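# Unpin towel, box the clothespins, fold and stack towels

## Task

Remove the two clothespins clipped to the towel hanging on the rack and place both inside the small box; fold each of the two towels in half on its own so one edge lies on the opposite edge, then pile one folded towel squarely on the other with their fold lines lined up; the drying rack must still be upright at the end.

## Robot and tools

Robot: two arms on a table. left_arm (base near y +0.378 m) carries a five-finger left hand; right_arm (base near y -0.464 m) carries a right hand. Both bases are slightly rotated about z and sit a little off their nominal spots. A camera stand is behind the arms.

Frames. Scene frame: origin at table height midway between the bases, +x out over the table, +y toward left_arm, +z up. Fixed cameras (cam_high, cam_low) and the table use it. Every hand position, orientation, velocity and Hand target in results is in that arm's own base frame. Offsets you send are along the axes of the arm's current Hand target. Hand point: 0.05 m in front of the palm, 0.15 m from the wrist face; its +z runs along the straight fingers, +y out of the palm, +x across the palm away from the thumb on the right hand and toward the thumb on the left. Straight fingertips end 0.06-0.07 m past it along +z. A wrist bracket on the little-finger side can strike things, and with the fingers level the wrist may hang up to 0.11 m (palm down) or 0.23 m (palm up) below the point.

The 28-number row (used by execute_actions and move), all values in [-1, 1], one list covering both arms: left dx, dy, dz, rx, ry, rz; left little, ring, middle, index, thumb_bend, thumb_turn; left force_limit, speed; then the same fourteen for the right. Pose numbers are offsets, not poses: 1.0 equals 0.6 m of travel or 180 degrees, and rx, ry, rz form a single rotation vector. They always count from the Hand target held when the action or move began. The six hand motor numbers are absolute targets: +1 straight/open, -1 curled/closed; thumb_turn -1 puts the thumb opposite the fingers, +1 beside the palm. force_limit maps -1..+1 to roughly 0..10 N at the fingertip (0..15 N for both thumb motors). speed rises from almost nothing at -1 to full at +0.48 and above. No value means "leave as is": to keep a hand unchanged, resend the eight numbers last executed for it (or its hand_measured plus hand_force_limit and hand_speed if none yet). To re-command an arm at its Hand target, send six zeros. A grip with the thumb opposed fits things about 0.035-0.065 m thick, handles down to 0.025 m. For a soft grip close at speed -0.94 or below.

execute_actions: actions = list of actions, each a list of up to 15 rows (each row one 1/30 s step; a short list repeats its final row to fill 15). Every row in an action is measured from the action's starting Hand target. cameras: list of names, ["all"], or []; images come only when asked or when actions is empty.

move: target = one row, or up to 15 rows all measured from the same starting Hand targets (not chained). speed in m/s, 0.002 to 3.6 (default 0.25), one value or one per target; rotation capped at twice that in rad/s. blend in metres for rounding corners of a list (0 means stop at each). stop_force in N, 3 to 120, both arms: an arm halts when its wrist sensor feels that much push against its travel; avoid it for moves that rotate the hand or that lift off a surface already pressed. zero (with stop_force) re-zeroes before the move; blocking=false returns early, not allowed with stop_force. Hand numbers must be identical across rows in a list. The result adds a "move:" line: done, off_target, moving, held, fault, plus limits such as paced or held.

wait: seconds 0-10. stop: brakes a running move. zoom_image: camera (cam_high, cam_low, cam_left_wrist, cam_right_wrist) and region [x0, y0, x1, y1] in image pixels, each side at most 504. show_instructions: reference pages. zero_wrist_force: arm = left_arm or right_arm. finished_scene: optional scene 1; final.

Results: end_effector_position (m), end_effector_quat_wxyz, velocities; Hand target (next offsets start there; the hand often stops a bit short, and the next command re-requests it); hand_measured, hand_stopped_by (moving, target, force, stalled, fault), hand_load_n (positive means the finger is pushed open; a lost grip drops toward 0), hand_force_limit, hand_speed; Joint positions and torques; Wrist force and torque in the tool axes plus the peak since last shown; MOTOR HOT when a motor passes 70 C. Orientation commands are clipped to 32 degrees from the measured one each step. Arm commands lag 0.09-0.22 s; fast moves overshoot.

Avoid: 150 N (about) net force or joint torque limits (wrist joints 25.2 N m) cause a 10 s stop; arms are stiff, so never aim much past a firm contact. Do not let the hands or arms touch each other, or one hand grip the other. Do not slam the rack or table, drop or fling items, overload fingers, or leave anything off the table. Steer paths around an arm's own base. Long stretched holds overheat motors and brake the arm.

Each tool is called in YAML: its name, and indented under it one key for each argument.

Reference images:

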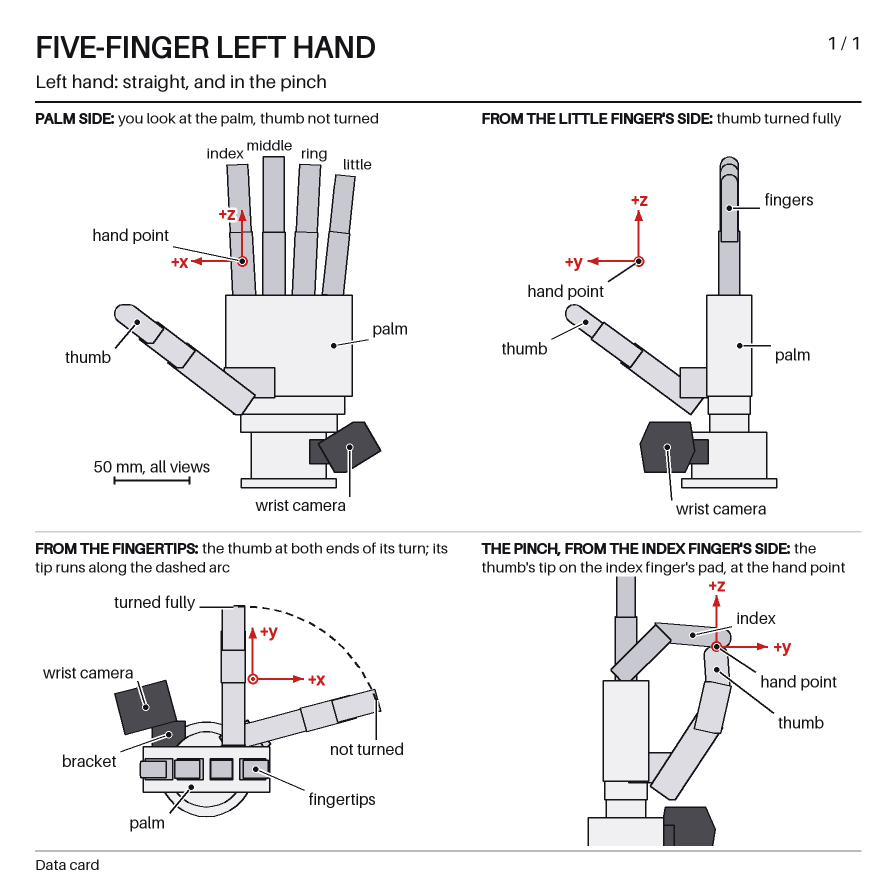

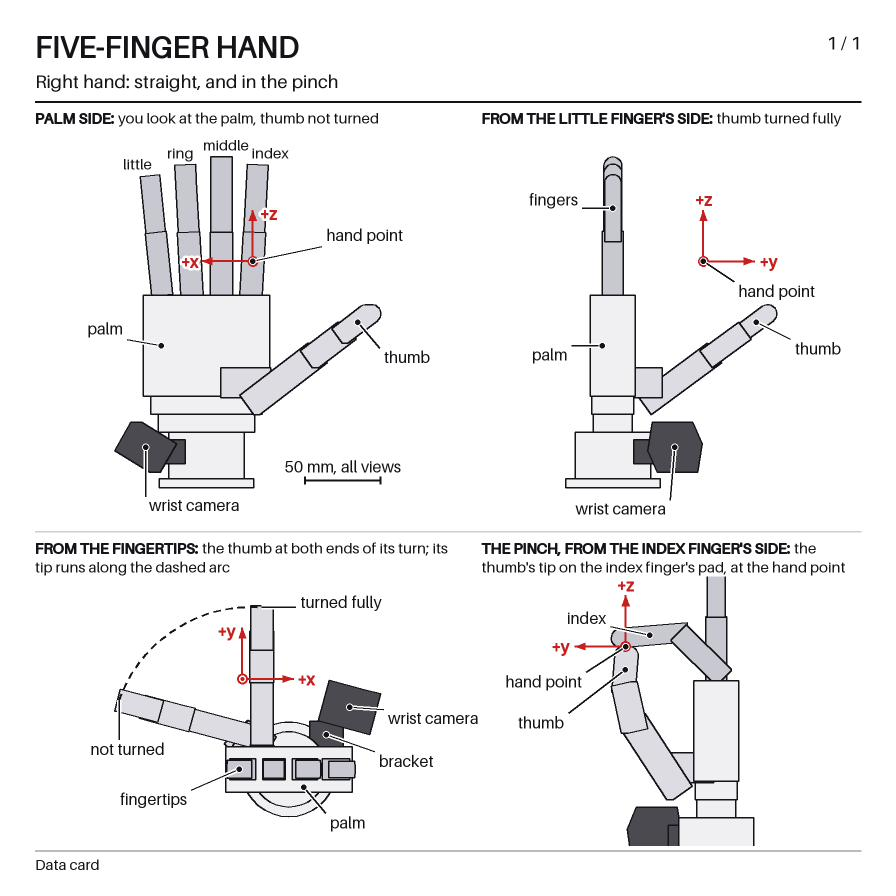

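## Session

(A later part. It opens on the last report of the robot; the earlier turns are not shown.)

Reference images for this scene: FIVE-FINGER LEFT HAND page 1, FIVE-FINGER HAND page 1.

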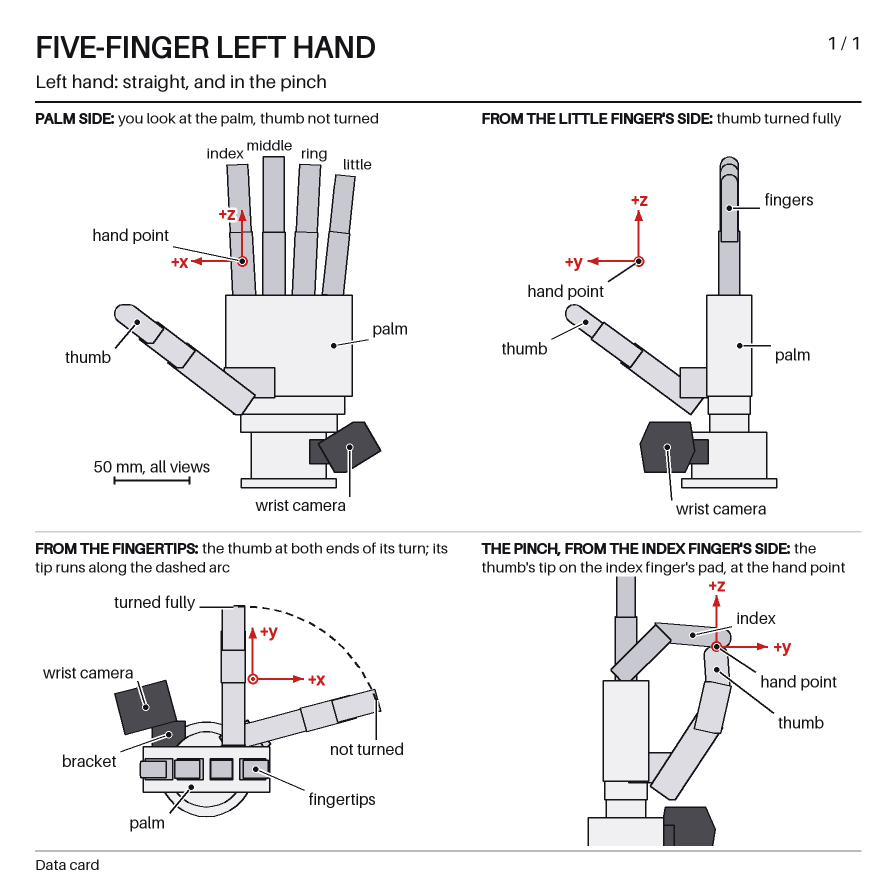

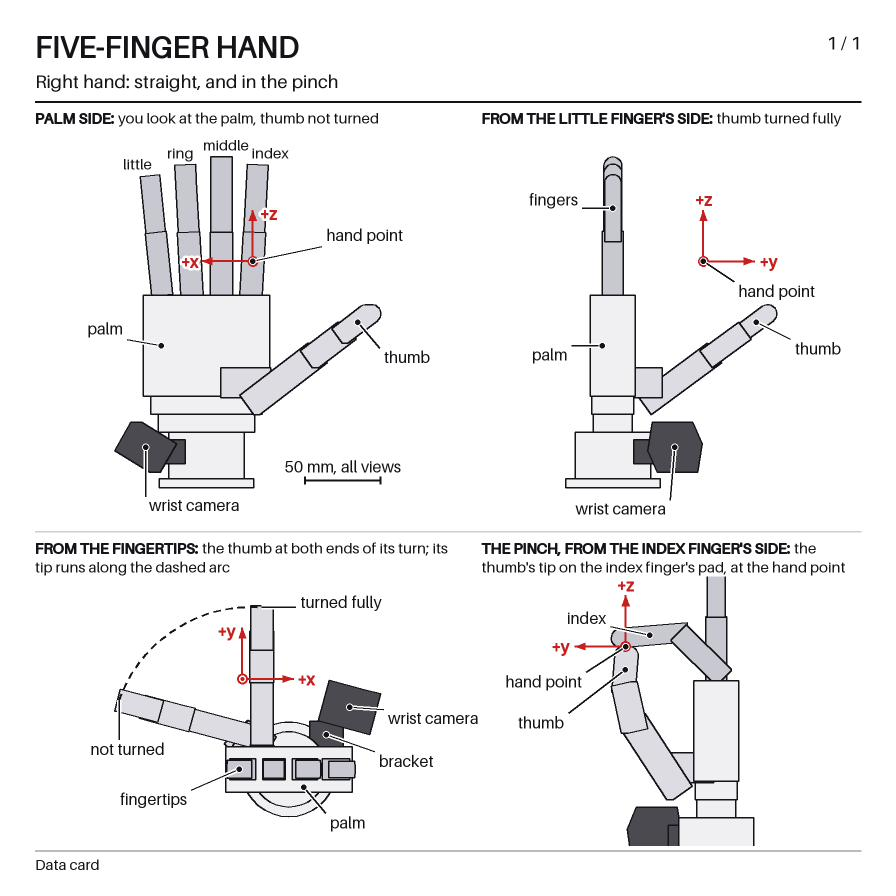

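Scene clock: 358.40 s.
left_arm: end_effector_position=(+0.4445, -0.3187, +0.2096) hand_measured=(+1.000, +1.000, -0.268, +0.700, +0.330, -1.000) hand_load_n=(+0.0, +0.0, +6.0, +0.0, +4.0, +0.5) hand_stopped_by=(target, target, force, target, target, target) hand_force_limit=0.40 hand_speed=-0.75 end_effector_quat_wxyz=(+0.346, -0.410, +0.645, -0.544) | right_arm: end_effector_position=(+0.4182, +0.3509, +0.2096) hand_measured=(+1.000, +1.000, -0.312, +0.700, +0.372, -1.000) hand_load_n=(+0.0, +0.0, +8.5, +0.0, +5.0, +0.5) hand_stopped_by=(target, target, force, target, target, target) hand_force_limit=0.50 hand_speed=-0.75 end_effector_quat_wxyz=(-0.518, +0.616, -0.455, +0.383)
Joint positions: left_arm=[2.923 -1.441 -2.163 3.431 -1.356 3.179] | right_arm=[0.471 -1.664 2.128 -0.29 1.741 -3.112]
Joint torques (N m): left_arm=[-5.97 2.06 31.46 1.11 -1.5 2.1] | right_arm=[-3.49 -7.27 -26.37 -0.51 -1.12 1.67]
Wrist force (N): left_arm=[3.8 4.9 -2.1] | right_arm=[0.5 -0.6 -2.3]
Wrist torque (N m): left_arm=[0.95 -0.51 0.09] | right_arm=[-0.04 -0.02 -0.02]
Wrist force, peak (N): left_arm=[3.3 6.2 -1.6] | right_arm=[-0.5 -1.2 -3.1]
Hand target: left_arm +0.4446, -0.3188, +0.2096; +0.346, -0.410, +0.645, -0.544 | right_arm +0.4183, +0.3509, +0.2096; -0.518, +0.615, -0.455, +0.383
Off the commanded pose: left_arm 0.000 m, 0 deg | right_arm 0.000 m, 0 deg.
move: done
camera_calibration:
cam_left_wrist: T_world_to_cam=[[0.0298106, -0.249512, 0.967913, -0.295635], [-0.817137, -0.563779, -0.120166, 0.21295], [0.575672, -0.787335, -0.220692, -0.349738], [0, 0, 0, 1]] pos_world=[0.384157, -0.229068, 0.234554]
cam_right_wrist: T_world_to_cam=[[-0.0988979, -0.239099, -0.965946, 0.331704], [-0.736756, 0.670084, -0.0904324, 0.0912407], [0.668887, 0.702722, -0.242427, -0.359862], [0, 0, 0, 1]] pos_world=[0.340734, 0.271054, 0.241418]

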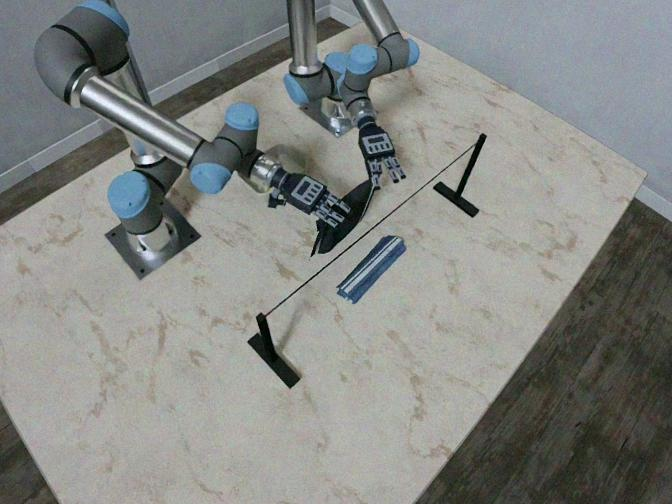

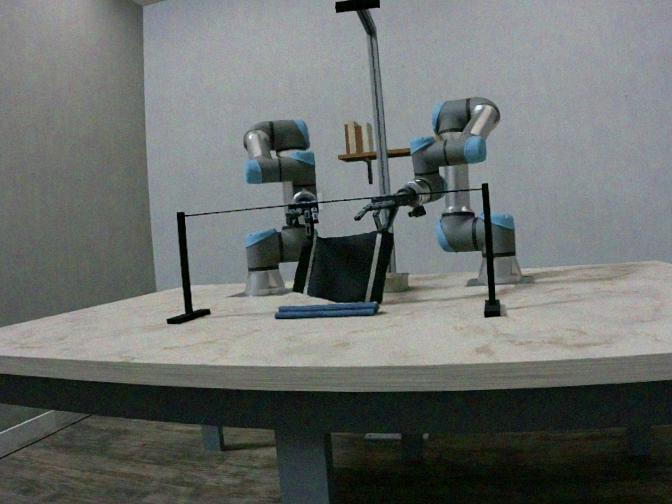

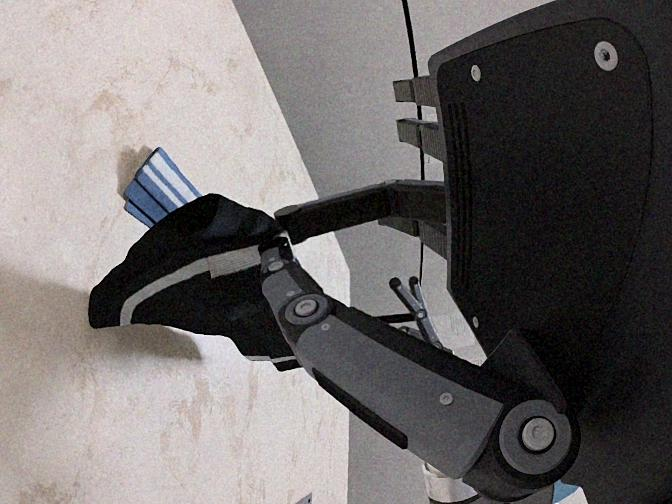

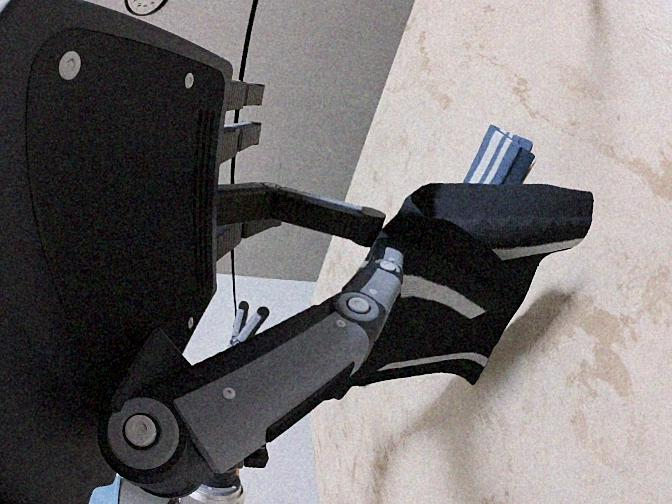

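move:
  target: [0.0852,-0.0576,-0.2493,0,-0.0301,-0.0053,1,1,-0.4,0.7,0.33,-1,0.4,-0.75,-0.1007,0.0059,-0.2246,0,-0.0301,-0.0053,1,1,-0.45,0.7,0.37,-1,0.5,-0.75]
  speed: 0.12
  cameras: ["all"]

zoom_image:
  camera: "cam_low"
  region: [290, 190, 430, 310]

zoom_image:
  camera: "cam_high"
  region: [240, 120, 380, 250]

Scene clock: 360.57 s.
left_arm: end_effector_position=(+0.2946, -0.3052, +0.2688) hand_measured=(+1.000, +1.000, -0.268, +0.700, +0.330, -1.000) hand_load_n=(+0.0, +0.0, +6.0, +0.0, +4.0, +0.5) hand_stopped_by=(target, target, force, target, target, target) hand_force_limit=0.40 hand_speed=-0.75 end_effector_quat_wxyz=(+0.372, -0.441, +0.624, -0.527) | right_arm: end_effector_position=(+0.2730, +0.3695, +0.2292) hand_measured=(+1.000, +1.000, -0.312, +0.700, +0.372, -1.000) hand_load_n=(+0.0, +0.0, +9.0, +0.0, +5.0, +1.0) hand_stopped_by=(target, target, force, target, target, target) hand_force_limit=0.50 hand_speed=-0.75 end_effector_quat_wxyz=(-0.535, +0.637, -0.425, +0.357)
Joint positions: left_arm=[2.64 -1.073 -2.242 3.145 -1.728 3.114] | right_arm=[0.77 -1.872 2.235 -0.178 1.941 -3.075]
Joint torques (N m): left_arm=[-4.53 -2.93 21.64 1.69 -0.49 1.95] | right_arm=[-3.76 0.65 -27.32 -3.15 -0.59 -1.81]
Wrist force (N): left_arm=[3.9 5.1 -2.0] | right_arm=[0.4 -0.5 -2.4]
Wrist torque (N m): left_arm=[1.01 -0.52 0.05] | right_arm=[0.01 -0.04 -0.23]
Wrist force, peak (N): left_arm=[4.1 4.8 -2.9] | right_arm=[0.0 -0.7 -3.2]
Hand target: left_arm +0.2946, -0.3051, +0.2687; +0.372, -0.441, +0.624, -0.527 | right_arm +0.2730, +0.3695, +0.2292; -0.535, +0.637, -0.425, +0.358
Off the commanded pose: left_arm 0.000 m, 0 deg | right_arm 0.000 m, 0 deg.
move: done
camera_calibration:
cam_left_wrist: T_world_to_cam=[[0.0534572, -0.244917, 0.968069, -0.35065], [-0.759399, -0.63949, -0.119854, 0.0650064], [0.648425, -0.728744, -0.220175, -0.243399], [0, 0, 0, 1]] pos_world=[0.225937, -0.221685, 0.293654]
cam_right_wrist: T_world_to_cam=[[-0.0754465, -0.247523, -0.96594, 0.337436], [-0.797595, 0.596362, -0.0905209, 0.0173764], [0.598456, 0.7636, -0.242417, -0.27431], [0, 0, 0, 1]] pos_world=[0.20348, 0.282624, 0.261018]

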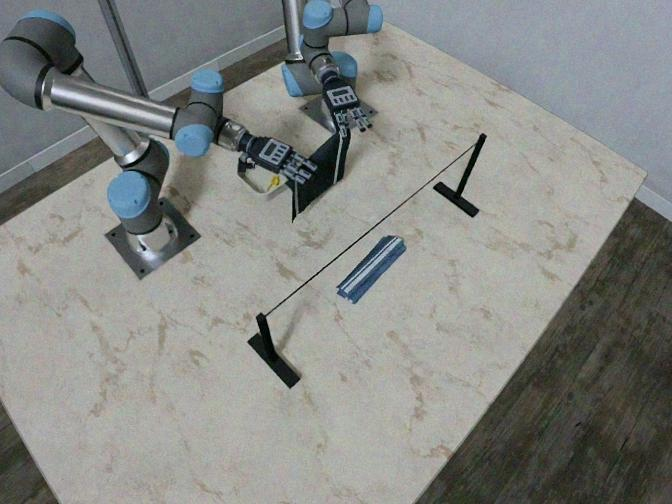

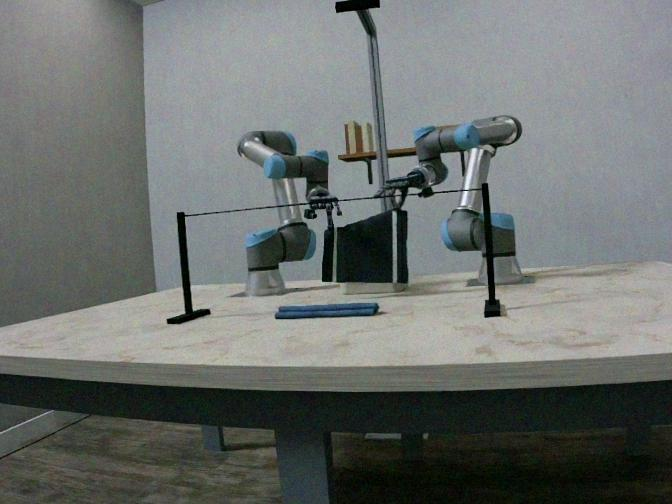

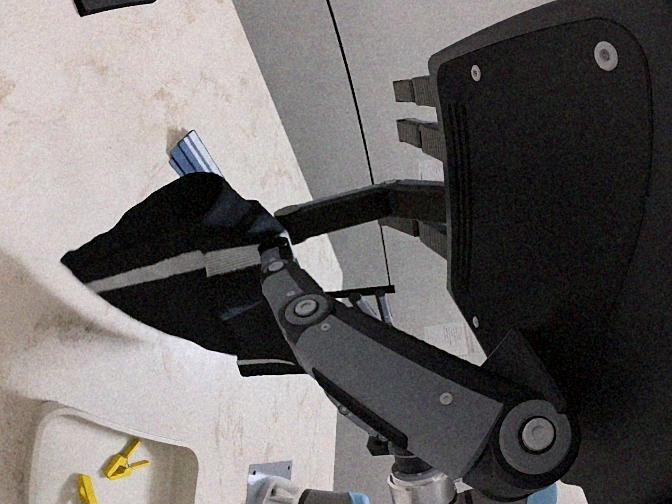

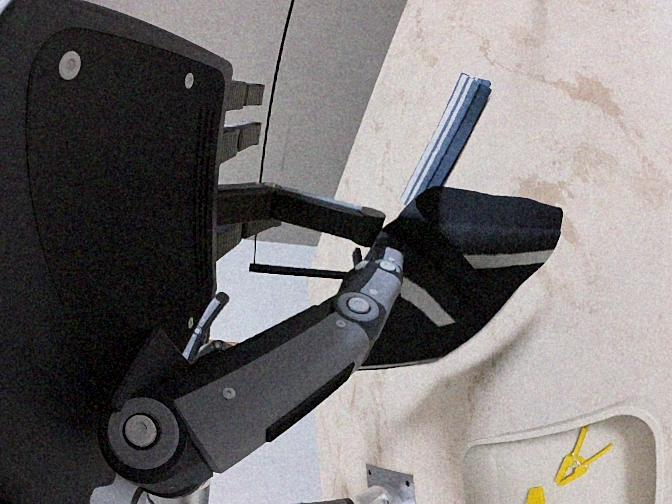

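Scaled by 3.600 from the camera's 672x504 image, which has a finer 960x720 frame.

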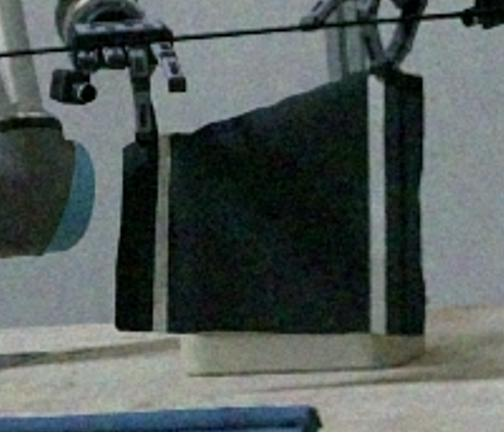

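Scaled by 3.600 from the camera's 672x504 image, which has a finer 960x720 frame.

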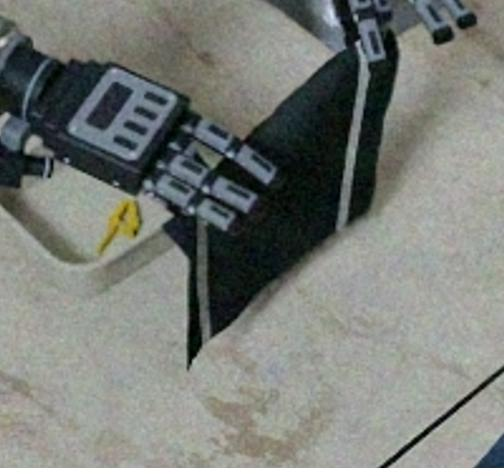

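move:
  target:
    - [-0.0125,0.0143,0.0339,0,0,0,1,1,-0.4,0.7,0.33,-1,0.4,-0.75,0.0125,0.0439,0.0391,0,0,0,1,1,-0.45,0.7,0.37,-1,0.5,-0.75]
    - [-0.0437,0.0419,0.1172,0,0,0,1,1,-0.4,0.7,0.33,-1,0.4,-0.75,0.0437,0.0715,0.1225,0,0,0,1,1,-0.45,0.7,0.37,-1,0.5,-0.75]
    - [-0.0687,0.0969,0.1897,0,0,0,1,1,-0.4,0.7,0.33,-1,0.4,-0.75,0.0687,0.1264,0.1949,0,0,0,1,1,-0.45,0.7,0.37,-1,0.5,-0.75]
  speed: 0.08
  blend: [0.01,0.015,0]
  cameras: ["all"]

zoom_image:
  camera: "cam_low"
  region: [290, 200, 430, 320]

zoom_image:
  camera: "cam_high"
  region: [260, 140, 400, 270]

Scene clock: 363.20 s.
left_arm: end_effector_position=(+0.4048, -0.3005, +0.1922) hand_measured=(+1.000, +1.000, -0.268, +0.700, +0.330, -1.000) hand_load_n=(+0.0, +0.0, +6.0, +0.0, +4.0, +0.5) hand_stopped_by=(target, target, force, target, target, target) hand_force_limit=0.40 hand_speed=-0.75 end_effector_quat_wxyz=(+0.372, -0.441, +0.624, -0.527) | right_arm: end_effector_position=(+0.3833, +0.3705, +0.1344) hand_measured=(+1.000, +1.000, -0.312, +0.700, +0.372, -1.000) hand_load_n=(+0.0, +0.0, +9.0, +0.0, +5.0, +1.5) hand_stopped_by=(target, target, force, target, target, target) hand_force_limit=0.50 hand_speed=-0.75 end_effector_quat_wxyz=(-0.535, +0.637, -0.425, +0.358)
Joint positions: left_arm=[2.868 -1.353 -2.281 3.466 -1.504 3.153] | right_arm=[0.509 -1.584 2.284 -0.527 1.685 -3.122]
Joint torques (N m): left_arm=[-6.71 17.54 30.7 0.87 -1.68 -0.91] | right_arm=[12.02 -19.52 -23.55 -0.11 1.61 0.68]
Wrist force (N): left_arm=[4.1 5.0 -1.7] | right_arm=[0.3 -1.1 -2.4]
Wrist torque (N m): left_arm=[0.93 -0.46 -0.08] | right_arm=[-0.05 -0.03 -0.01]
Wrist force, peak (N): left_arm=[4.1 5.4 -2.2] | right_arm=[0.0 -1.6 -3.1]
Hand target: left_arm +0.4049, -0.3006, +0.1923; +0.372, -0.441, +0.624, -0.527 | right_arm +0.3833, +0.3706, +0.1345; -0.535, +0.637, -0.425, +0.358
Off the commanded pose: left_arm 0.000 m, 0 deg | right_arm 0.000 m, 0 deg.
move: done
camera_calibration:
cam_left_wrist: T_world_to_cam=[[0.0538782, -0.245241, 0.967964, -0.281545], [-0.75935, -0.639565, -0.119772, 0.142414], [0.648449, -0.72857, -0.220682, -0.328205], [0, 0, 0, 1]] pos_world=[0.336135, -0.217083, 0.217154]
cam_right_wrist: T_world_to_cam=[[-0.0754811, -0.247668, -0.9659, 0.2546], [-0.797486, 0.596492, -0.0906271, 0.0960694], [0.598597, 0.763452, -0.242536, -0.3641], [0, 0, 0, 1]] pos_world=[0.313781, 0.283724, 0.166318]

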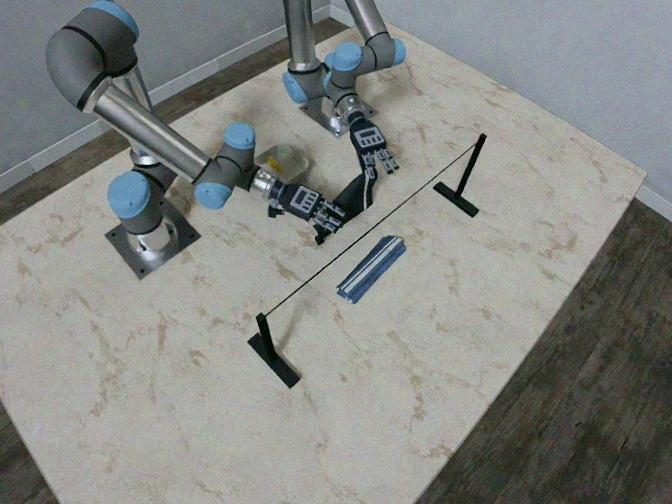

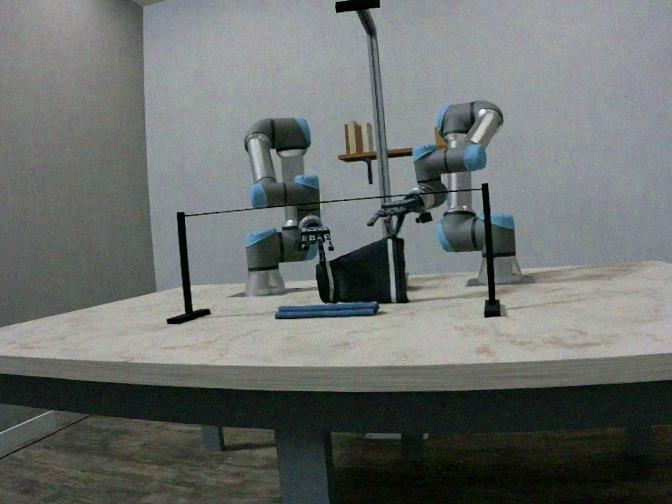

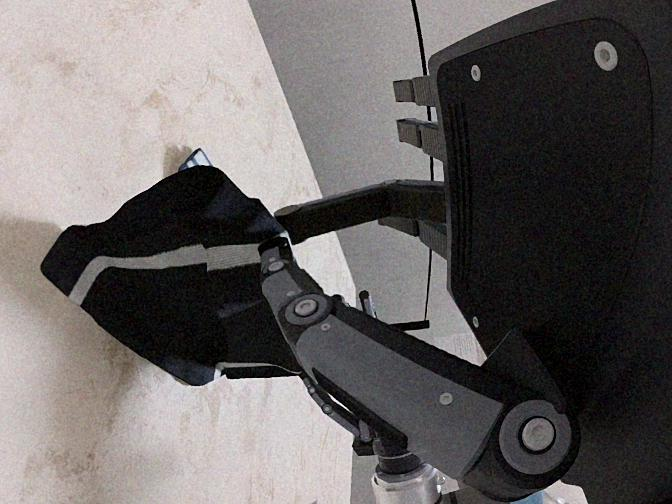

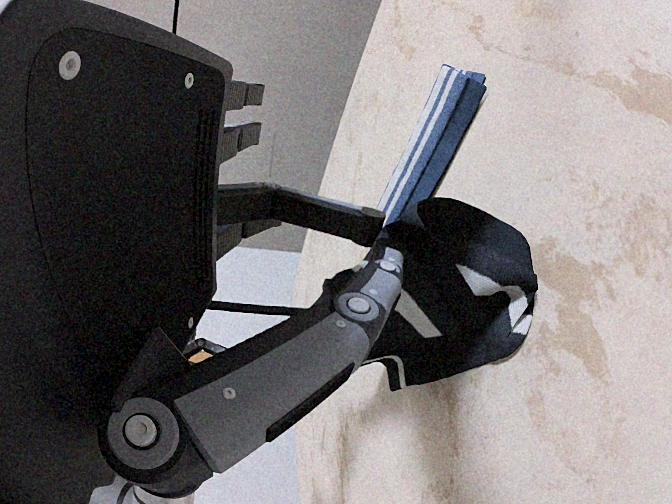

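Scaled by 3.600 from the camera's 672x504 image, which has a finer 960x720 frame.

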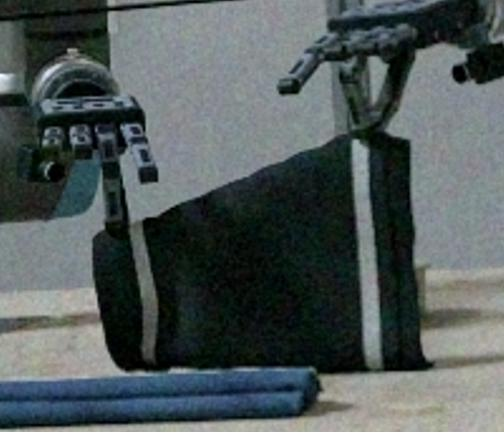

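Scaled by 3.600 from the camera's 672x504 image, which has a finer 960x720 frame.

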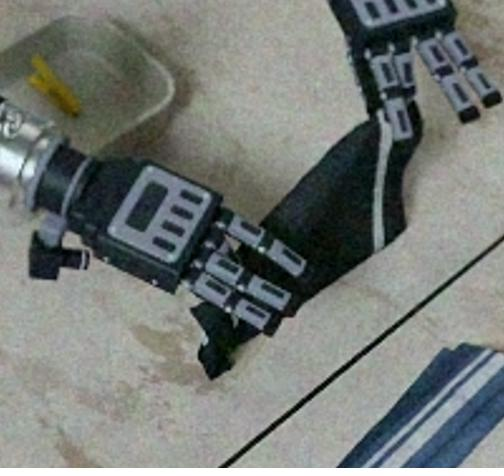

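zoom_image:
  camera: "cam_right_wrist"
  region: [380, 180, 580, 400]

zoom_image:
  camera: "cam_left_wrist"
  region: [20, 140, 320, 400]

Scaled by 2.291 from the camera's 672x504 image, which has a finer 960x720 frame.

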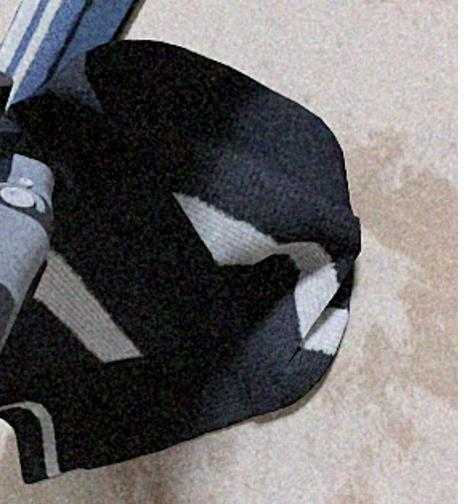

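Scaled by 1.680 from the camera's 672x504 image, which has a finer 960x720 frame.

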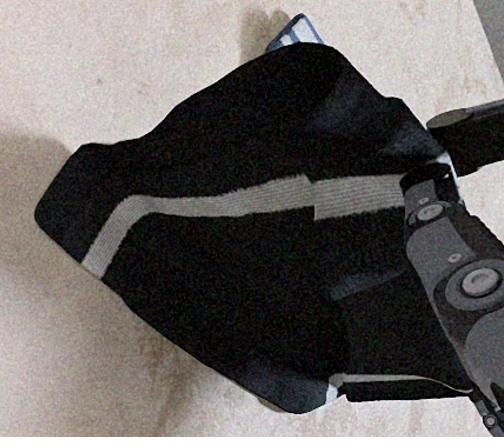

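move:
  target: [0,-0.0821,-0.0145,0,0,0,1,1,-0.4,0.7,0.33,-1,0.4,-0.75,0,-0.0821,-0.0145,0,0,0,1,1,-0.45,0.7,0.37,-1,0.5,-0.75]
  speed: 0.1
  cameras: ["all"]

zoom_image:
  camera: "cam_right_wrist"
  region: [380, 150, 620, 400]

zoom_image:
  camera: "cam_high"
  region: [260, 140, 400, 270]

Scene clock: 364.37 s.
left_arm: end_effector_position=(+0.4046, -0.3005, +0.2424) hand_measured=(+1.000, +1.000, -0.268, +0.700, +0.330, -1.000) hand_load_n=(+0.0, +0.0, +6.0, +0.0, +4.0, +1.0) hand_stopped_by=(target, target, force, target, target, target) hand_force_limit=0.40 hand_speed=-0.75 end_effector_quat_wxyz=(+0.372, -0.441, +0.624, -0.527) | right_arm: end_effector_position=(+0.3831, +0.3706, +0.1845) hand_measured=(+1.000, +1.000, -0.312, +0.700, +0.372, -1.000) hand_load_n=(+0.0, +0.0, +9.0, +0.0, +4.5, +1.5) hand_stopped_by=(target, target, force, target, target, target) hand_force_limit=0.50 hand_speed=-0.75 end_effector_quat_wxyz=(-0.535, +0.637, -0.425, +0.358)
Joint positions: left_arm=[2.868 -1.292 -2.185 3.309 -1.504 3.153] | right_arm=[0.51 -1.672 2.208 -0.364 1.685 -3.122]
Joint torques (N m): left_arm=[5.82 -4.7 16.24 1 1.7 1.47] | right_arm=[1.97 -8.93 -11.59 -1.06 -0.24 1.19]
Wrist force (N): left_arm=[4.3 4.9 -2.1] | right_arm=[-0.1 -0.9 -2.6]
Wrist torque (N m): left_arm=[0.95 -0.49 -0.06] | right_arm=[-0.01 0.02 -0.02]
Wrist force, peak (N): left_arm=[4.1 6.1 -1.7] | right_arm=[-0.1 -1.9 -2.6]
Hand target: left_arm +0.4046, -0.3005, +0.2423; +0.372, -0.441, +0.624, -0.527 | right_arm +0.3831, +0.3706, +0.1845; -0.535, +0.637, -0.425, +0.358
Off the commanded pose: left_arm 0.000 m, 0 deg | right_arm 0.000 m, 0 deg.
move: done
camera_calibration:
cam_left_wrist: T_world_to_cam=[[0.0533412, -0.244924, 0.968074, -0.329883], [-0.759355, -0.639523, -0.119959, 0.148401], [0.648486, -0.728713, -0.220097, -0.317126], [0, 0, 0, 1]] pos_world=[0.335937, -0.216985, 0.267355]
cam_right_wrist: T_world_to_cam=[[-0.0752465, -0.247432, -0.965979, 0.302764], [-0.797546, 0.59641, -0.0906421, 0.100566], [0.598547, 0.763592, -0.242216, -0.352006], [0, 0, 0, 1]] pos_world=[0.31368, 0.283724, 0.216318]

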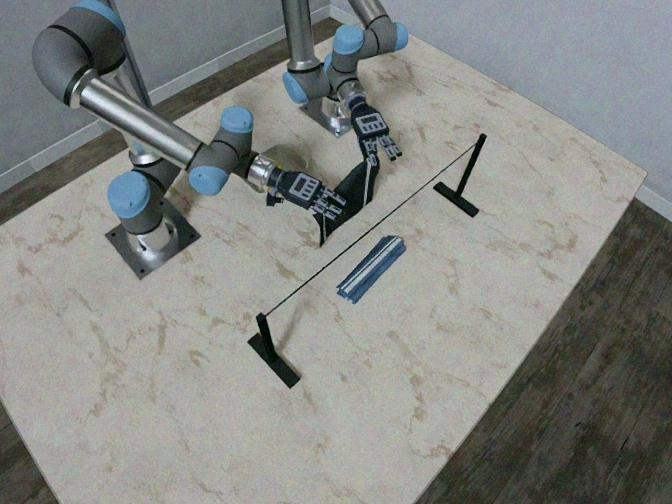

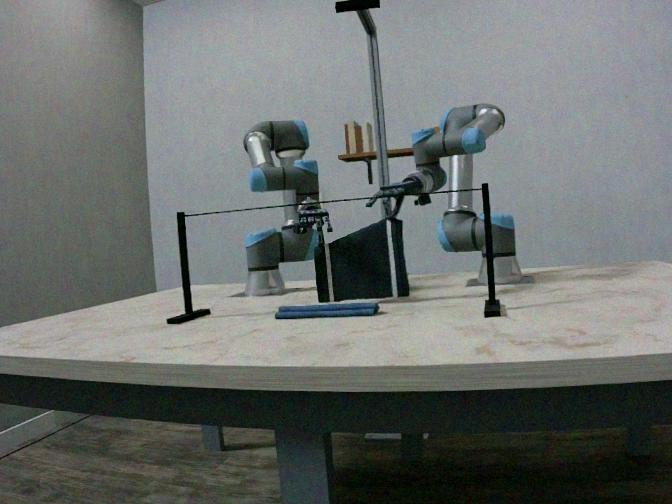

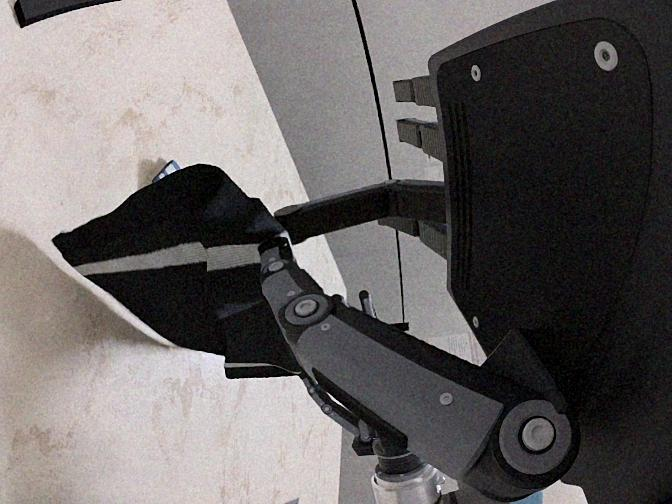

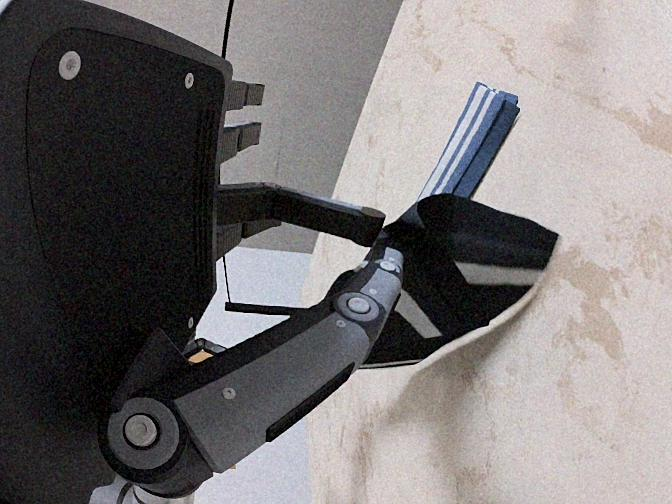

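Scaled by 2.016 from the camera's 672x504 image, which has a finer 960x720 frame.

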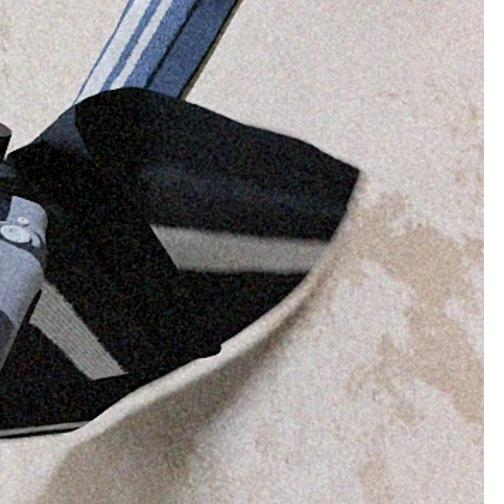

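Scaled by 3.600 from the camera's 672x504 image, which has a finer 960x720 frame.

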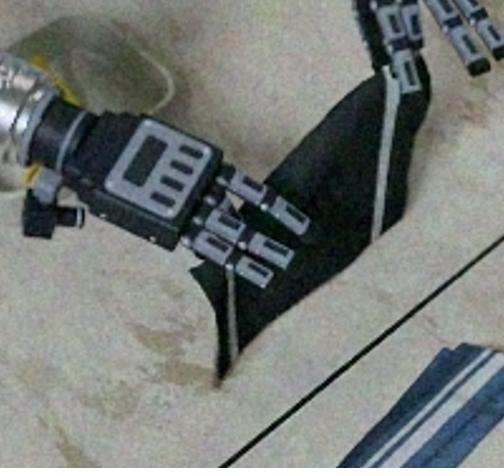

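move:
  target:
    - [0.0593,0.0009,-0.1489,0,0,0,1,1,-0.4,0.7,0.33,-1,0.4,-0.75,-0.0593,0.0009,-0.1489,0,0,0,1,1,-0.45,0.7,0.37,-1,0.5,-0.75]
    - [0.0281,0.0121,-0.0685,0,0,0,1,1,-0.4,0.7,0.33,-1,0.4,-0.75,-0.0281,0.0121,-0.0685,0,0,0,1,1,-0.45,0.7,0.37,-1,0.5,-0.75]
    - [-0.0031,0.0397,0.0148,0,0,0,1,1,-0.4,0.7,0.33,-1,0.4,-0.75,0.0031,0.0397,0.0148,0,0,0,1,1,-0.45,0.7,0.37,-1,0.5,-0.75]
    - [-0.0219,0.0809,0.0692,0,0,0,1,1,-0.4,0.7,0.33,-1,0.4,-0.75,0.0219,0.0809,0.0692,0,0,0,1,1,-0.45,0.7,0.37,-1,0.5,-0.75]
  speed: [0.12,0.08,0.08,0.08]
  blend: [0,0.015,0.015,0]
  cameras: ["all"]

zoom_image:
  camera: "cam_right_wrist"
  region: [380, 150, 640, 440]

zoom_image:
  camera: "cam_high"
  region: [260, 140, 400, 270]

Scene clock: 367.93 s.
left_arm: end_effector_position=(+0.4399, -0.2990, +0.1874) hand_measured=(+1.000, +1.000, -0.268, +0.700, +0.330, -1.000) hand_load_n=(+0.0, +0.0, +6.0, +0.0, +4.0, +0.5) hand_stopped_by=(target, target, force, target, target, target) hand_force_limit=0.40 hand_speed=-0.75 end_effector_quat_wxyz=(+0.372, -0.441, +0.624, -0.527) | right_arm: end_effector_position=(+0.4184, +0.3709, +0.1296) hand_measured=(+1.000, +1.000, -0.312, +0.700, +0.372, -1.000) hand_load_n=(+0.0, +0.0, +8.5, -0.5, +4.5, +1.5) hand_stopped_by=(target, target, force, target, target, target) hand_force_limit=0.50 hand_speed=-0.75 end_effector_quat_wxyz=(-0.535, +0.637, -0.425, +0.358)
Joint positions: left_arm=[2.909 -1.435 -2.231 3.497 -1.464 3.16] | right_arm=[0.454 -1.519 2.234 -0.542 1.63 -3.132]
Joint torques (N m): left_arm=[-7.31 20.17 31.69 0.6 -1.94 -0.73] | right_arm=[11.85 -21.81 -9.31 -0.04 1.79 0.42]
Wrist force (N): left_arm=[3.9 5.1 -1.6] | right_arm=[-0.2 -1.0 -2.6]
Wrist torque (N m): left_arm=[0.94 -0.44 -0.09] | right_arm=[-0.04 0.03 -0.03]
Wrist force, peak (N): left_arm=[4.6 5.2 -2.7] | right_arm=[-0.4 -0.9 -3.8]
Hand target: left_arm +0.4399, -0.2991, +0.1875; +0.372, -0.441, +0.624, -0.527 | right_arm +0.4183, +0.3709, +0.1296; -0.535, +0.637, -0.425, +0.358
Off the commanded pose: left_arm 0.000 m, 0 deg | right_arm 0.000 m, 0 deg.
move: done
camera_calibration:
cam_left_wrist: T_world_to_cam=[[0.0538193, -0.245167, 0.967986, -0.278389], [-0.759341, -0.639575, -0.11977, 0.169446], [0.648463, -0.728586, -0.220587, -0.350961], [0, 0, 0, 1]] pos_world=[0.371235, -0.215584, 0.212354]
cam_right_wrist: T_world_to_cam=[[-0.075266, -0.247556, -0.965946, 0.252491], [-0.797473, 0.596494, -0.0907331, 0.12345], [0.598642, 0.763486, -0.242315, -0.386589], [0, 0, 0, 1]] pos_world=[0.348881, 0.284024, 0.161417]

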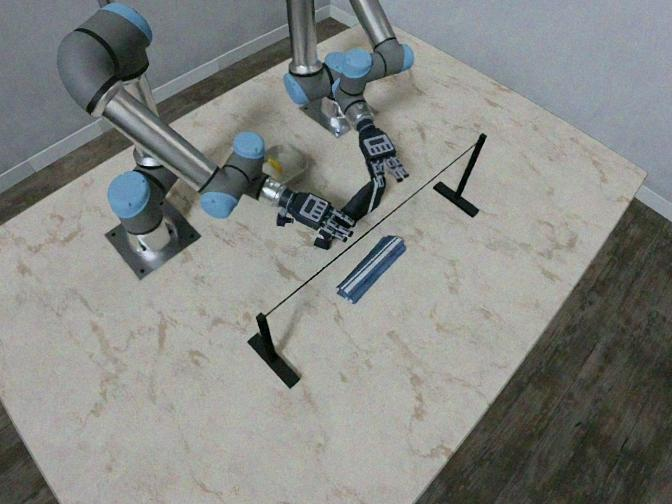

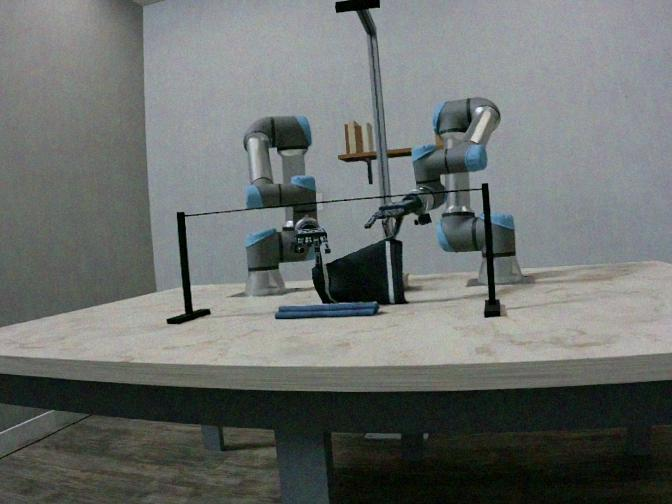

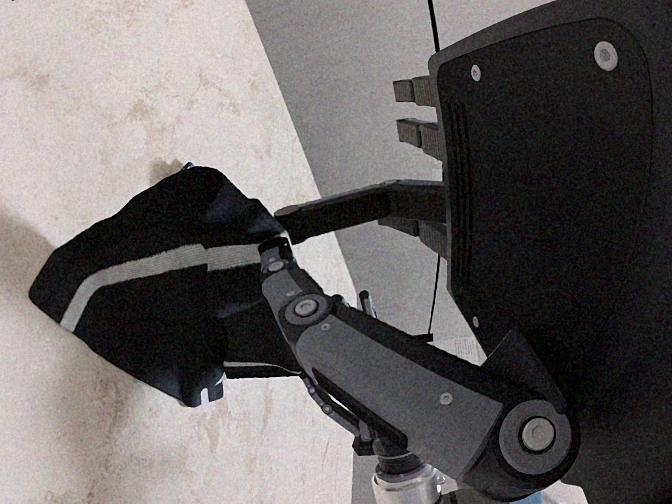

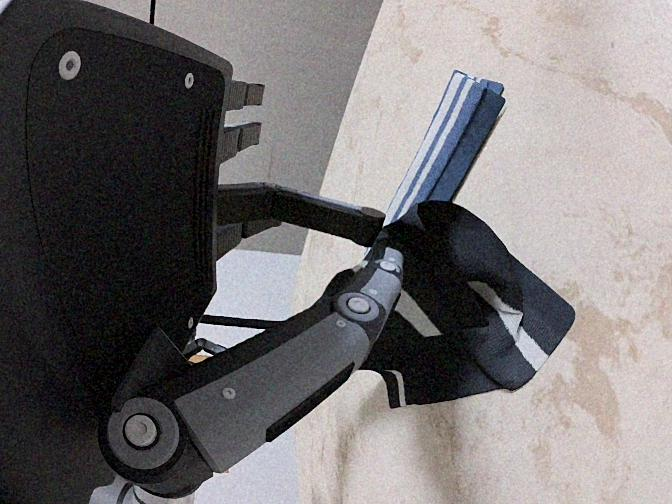

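Scaled by 1.738 from the camera's 672x504 image, which has a finer 960x720 frame.

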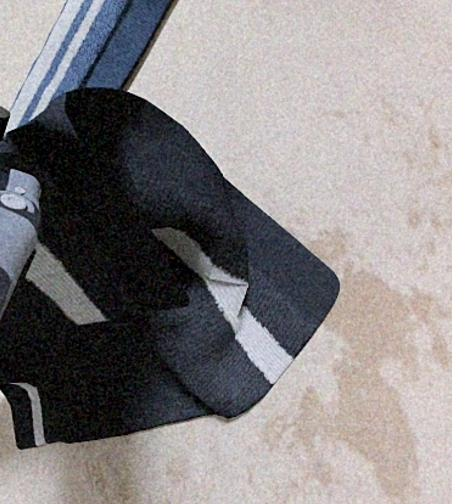

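Scaled by 3.600 from the camera's 672x504 image, which has a finer 960x720 frame.

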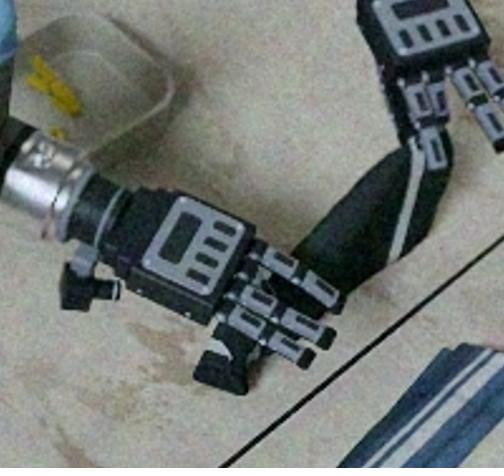

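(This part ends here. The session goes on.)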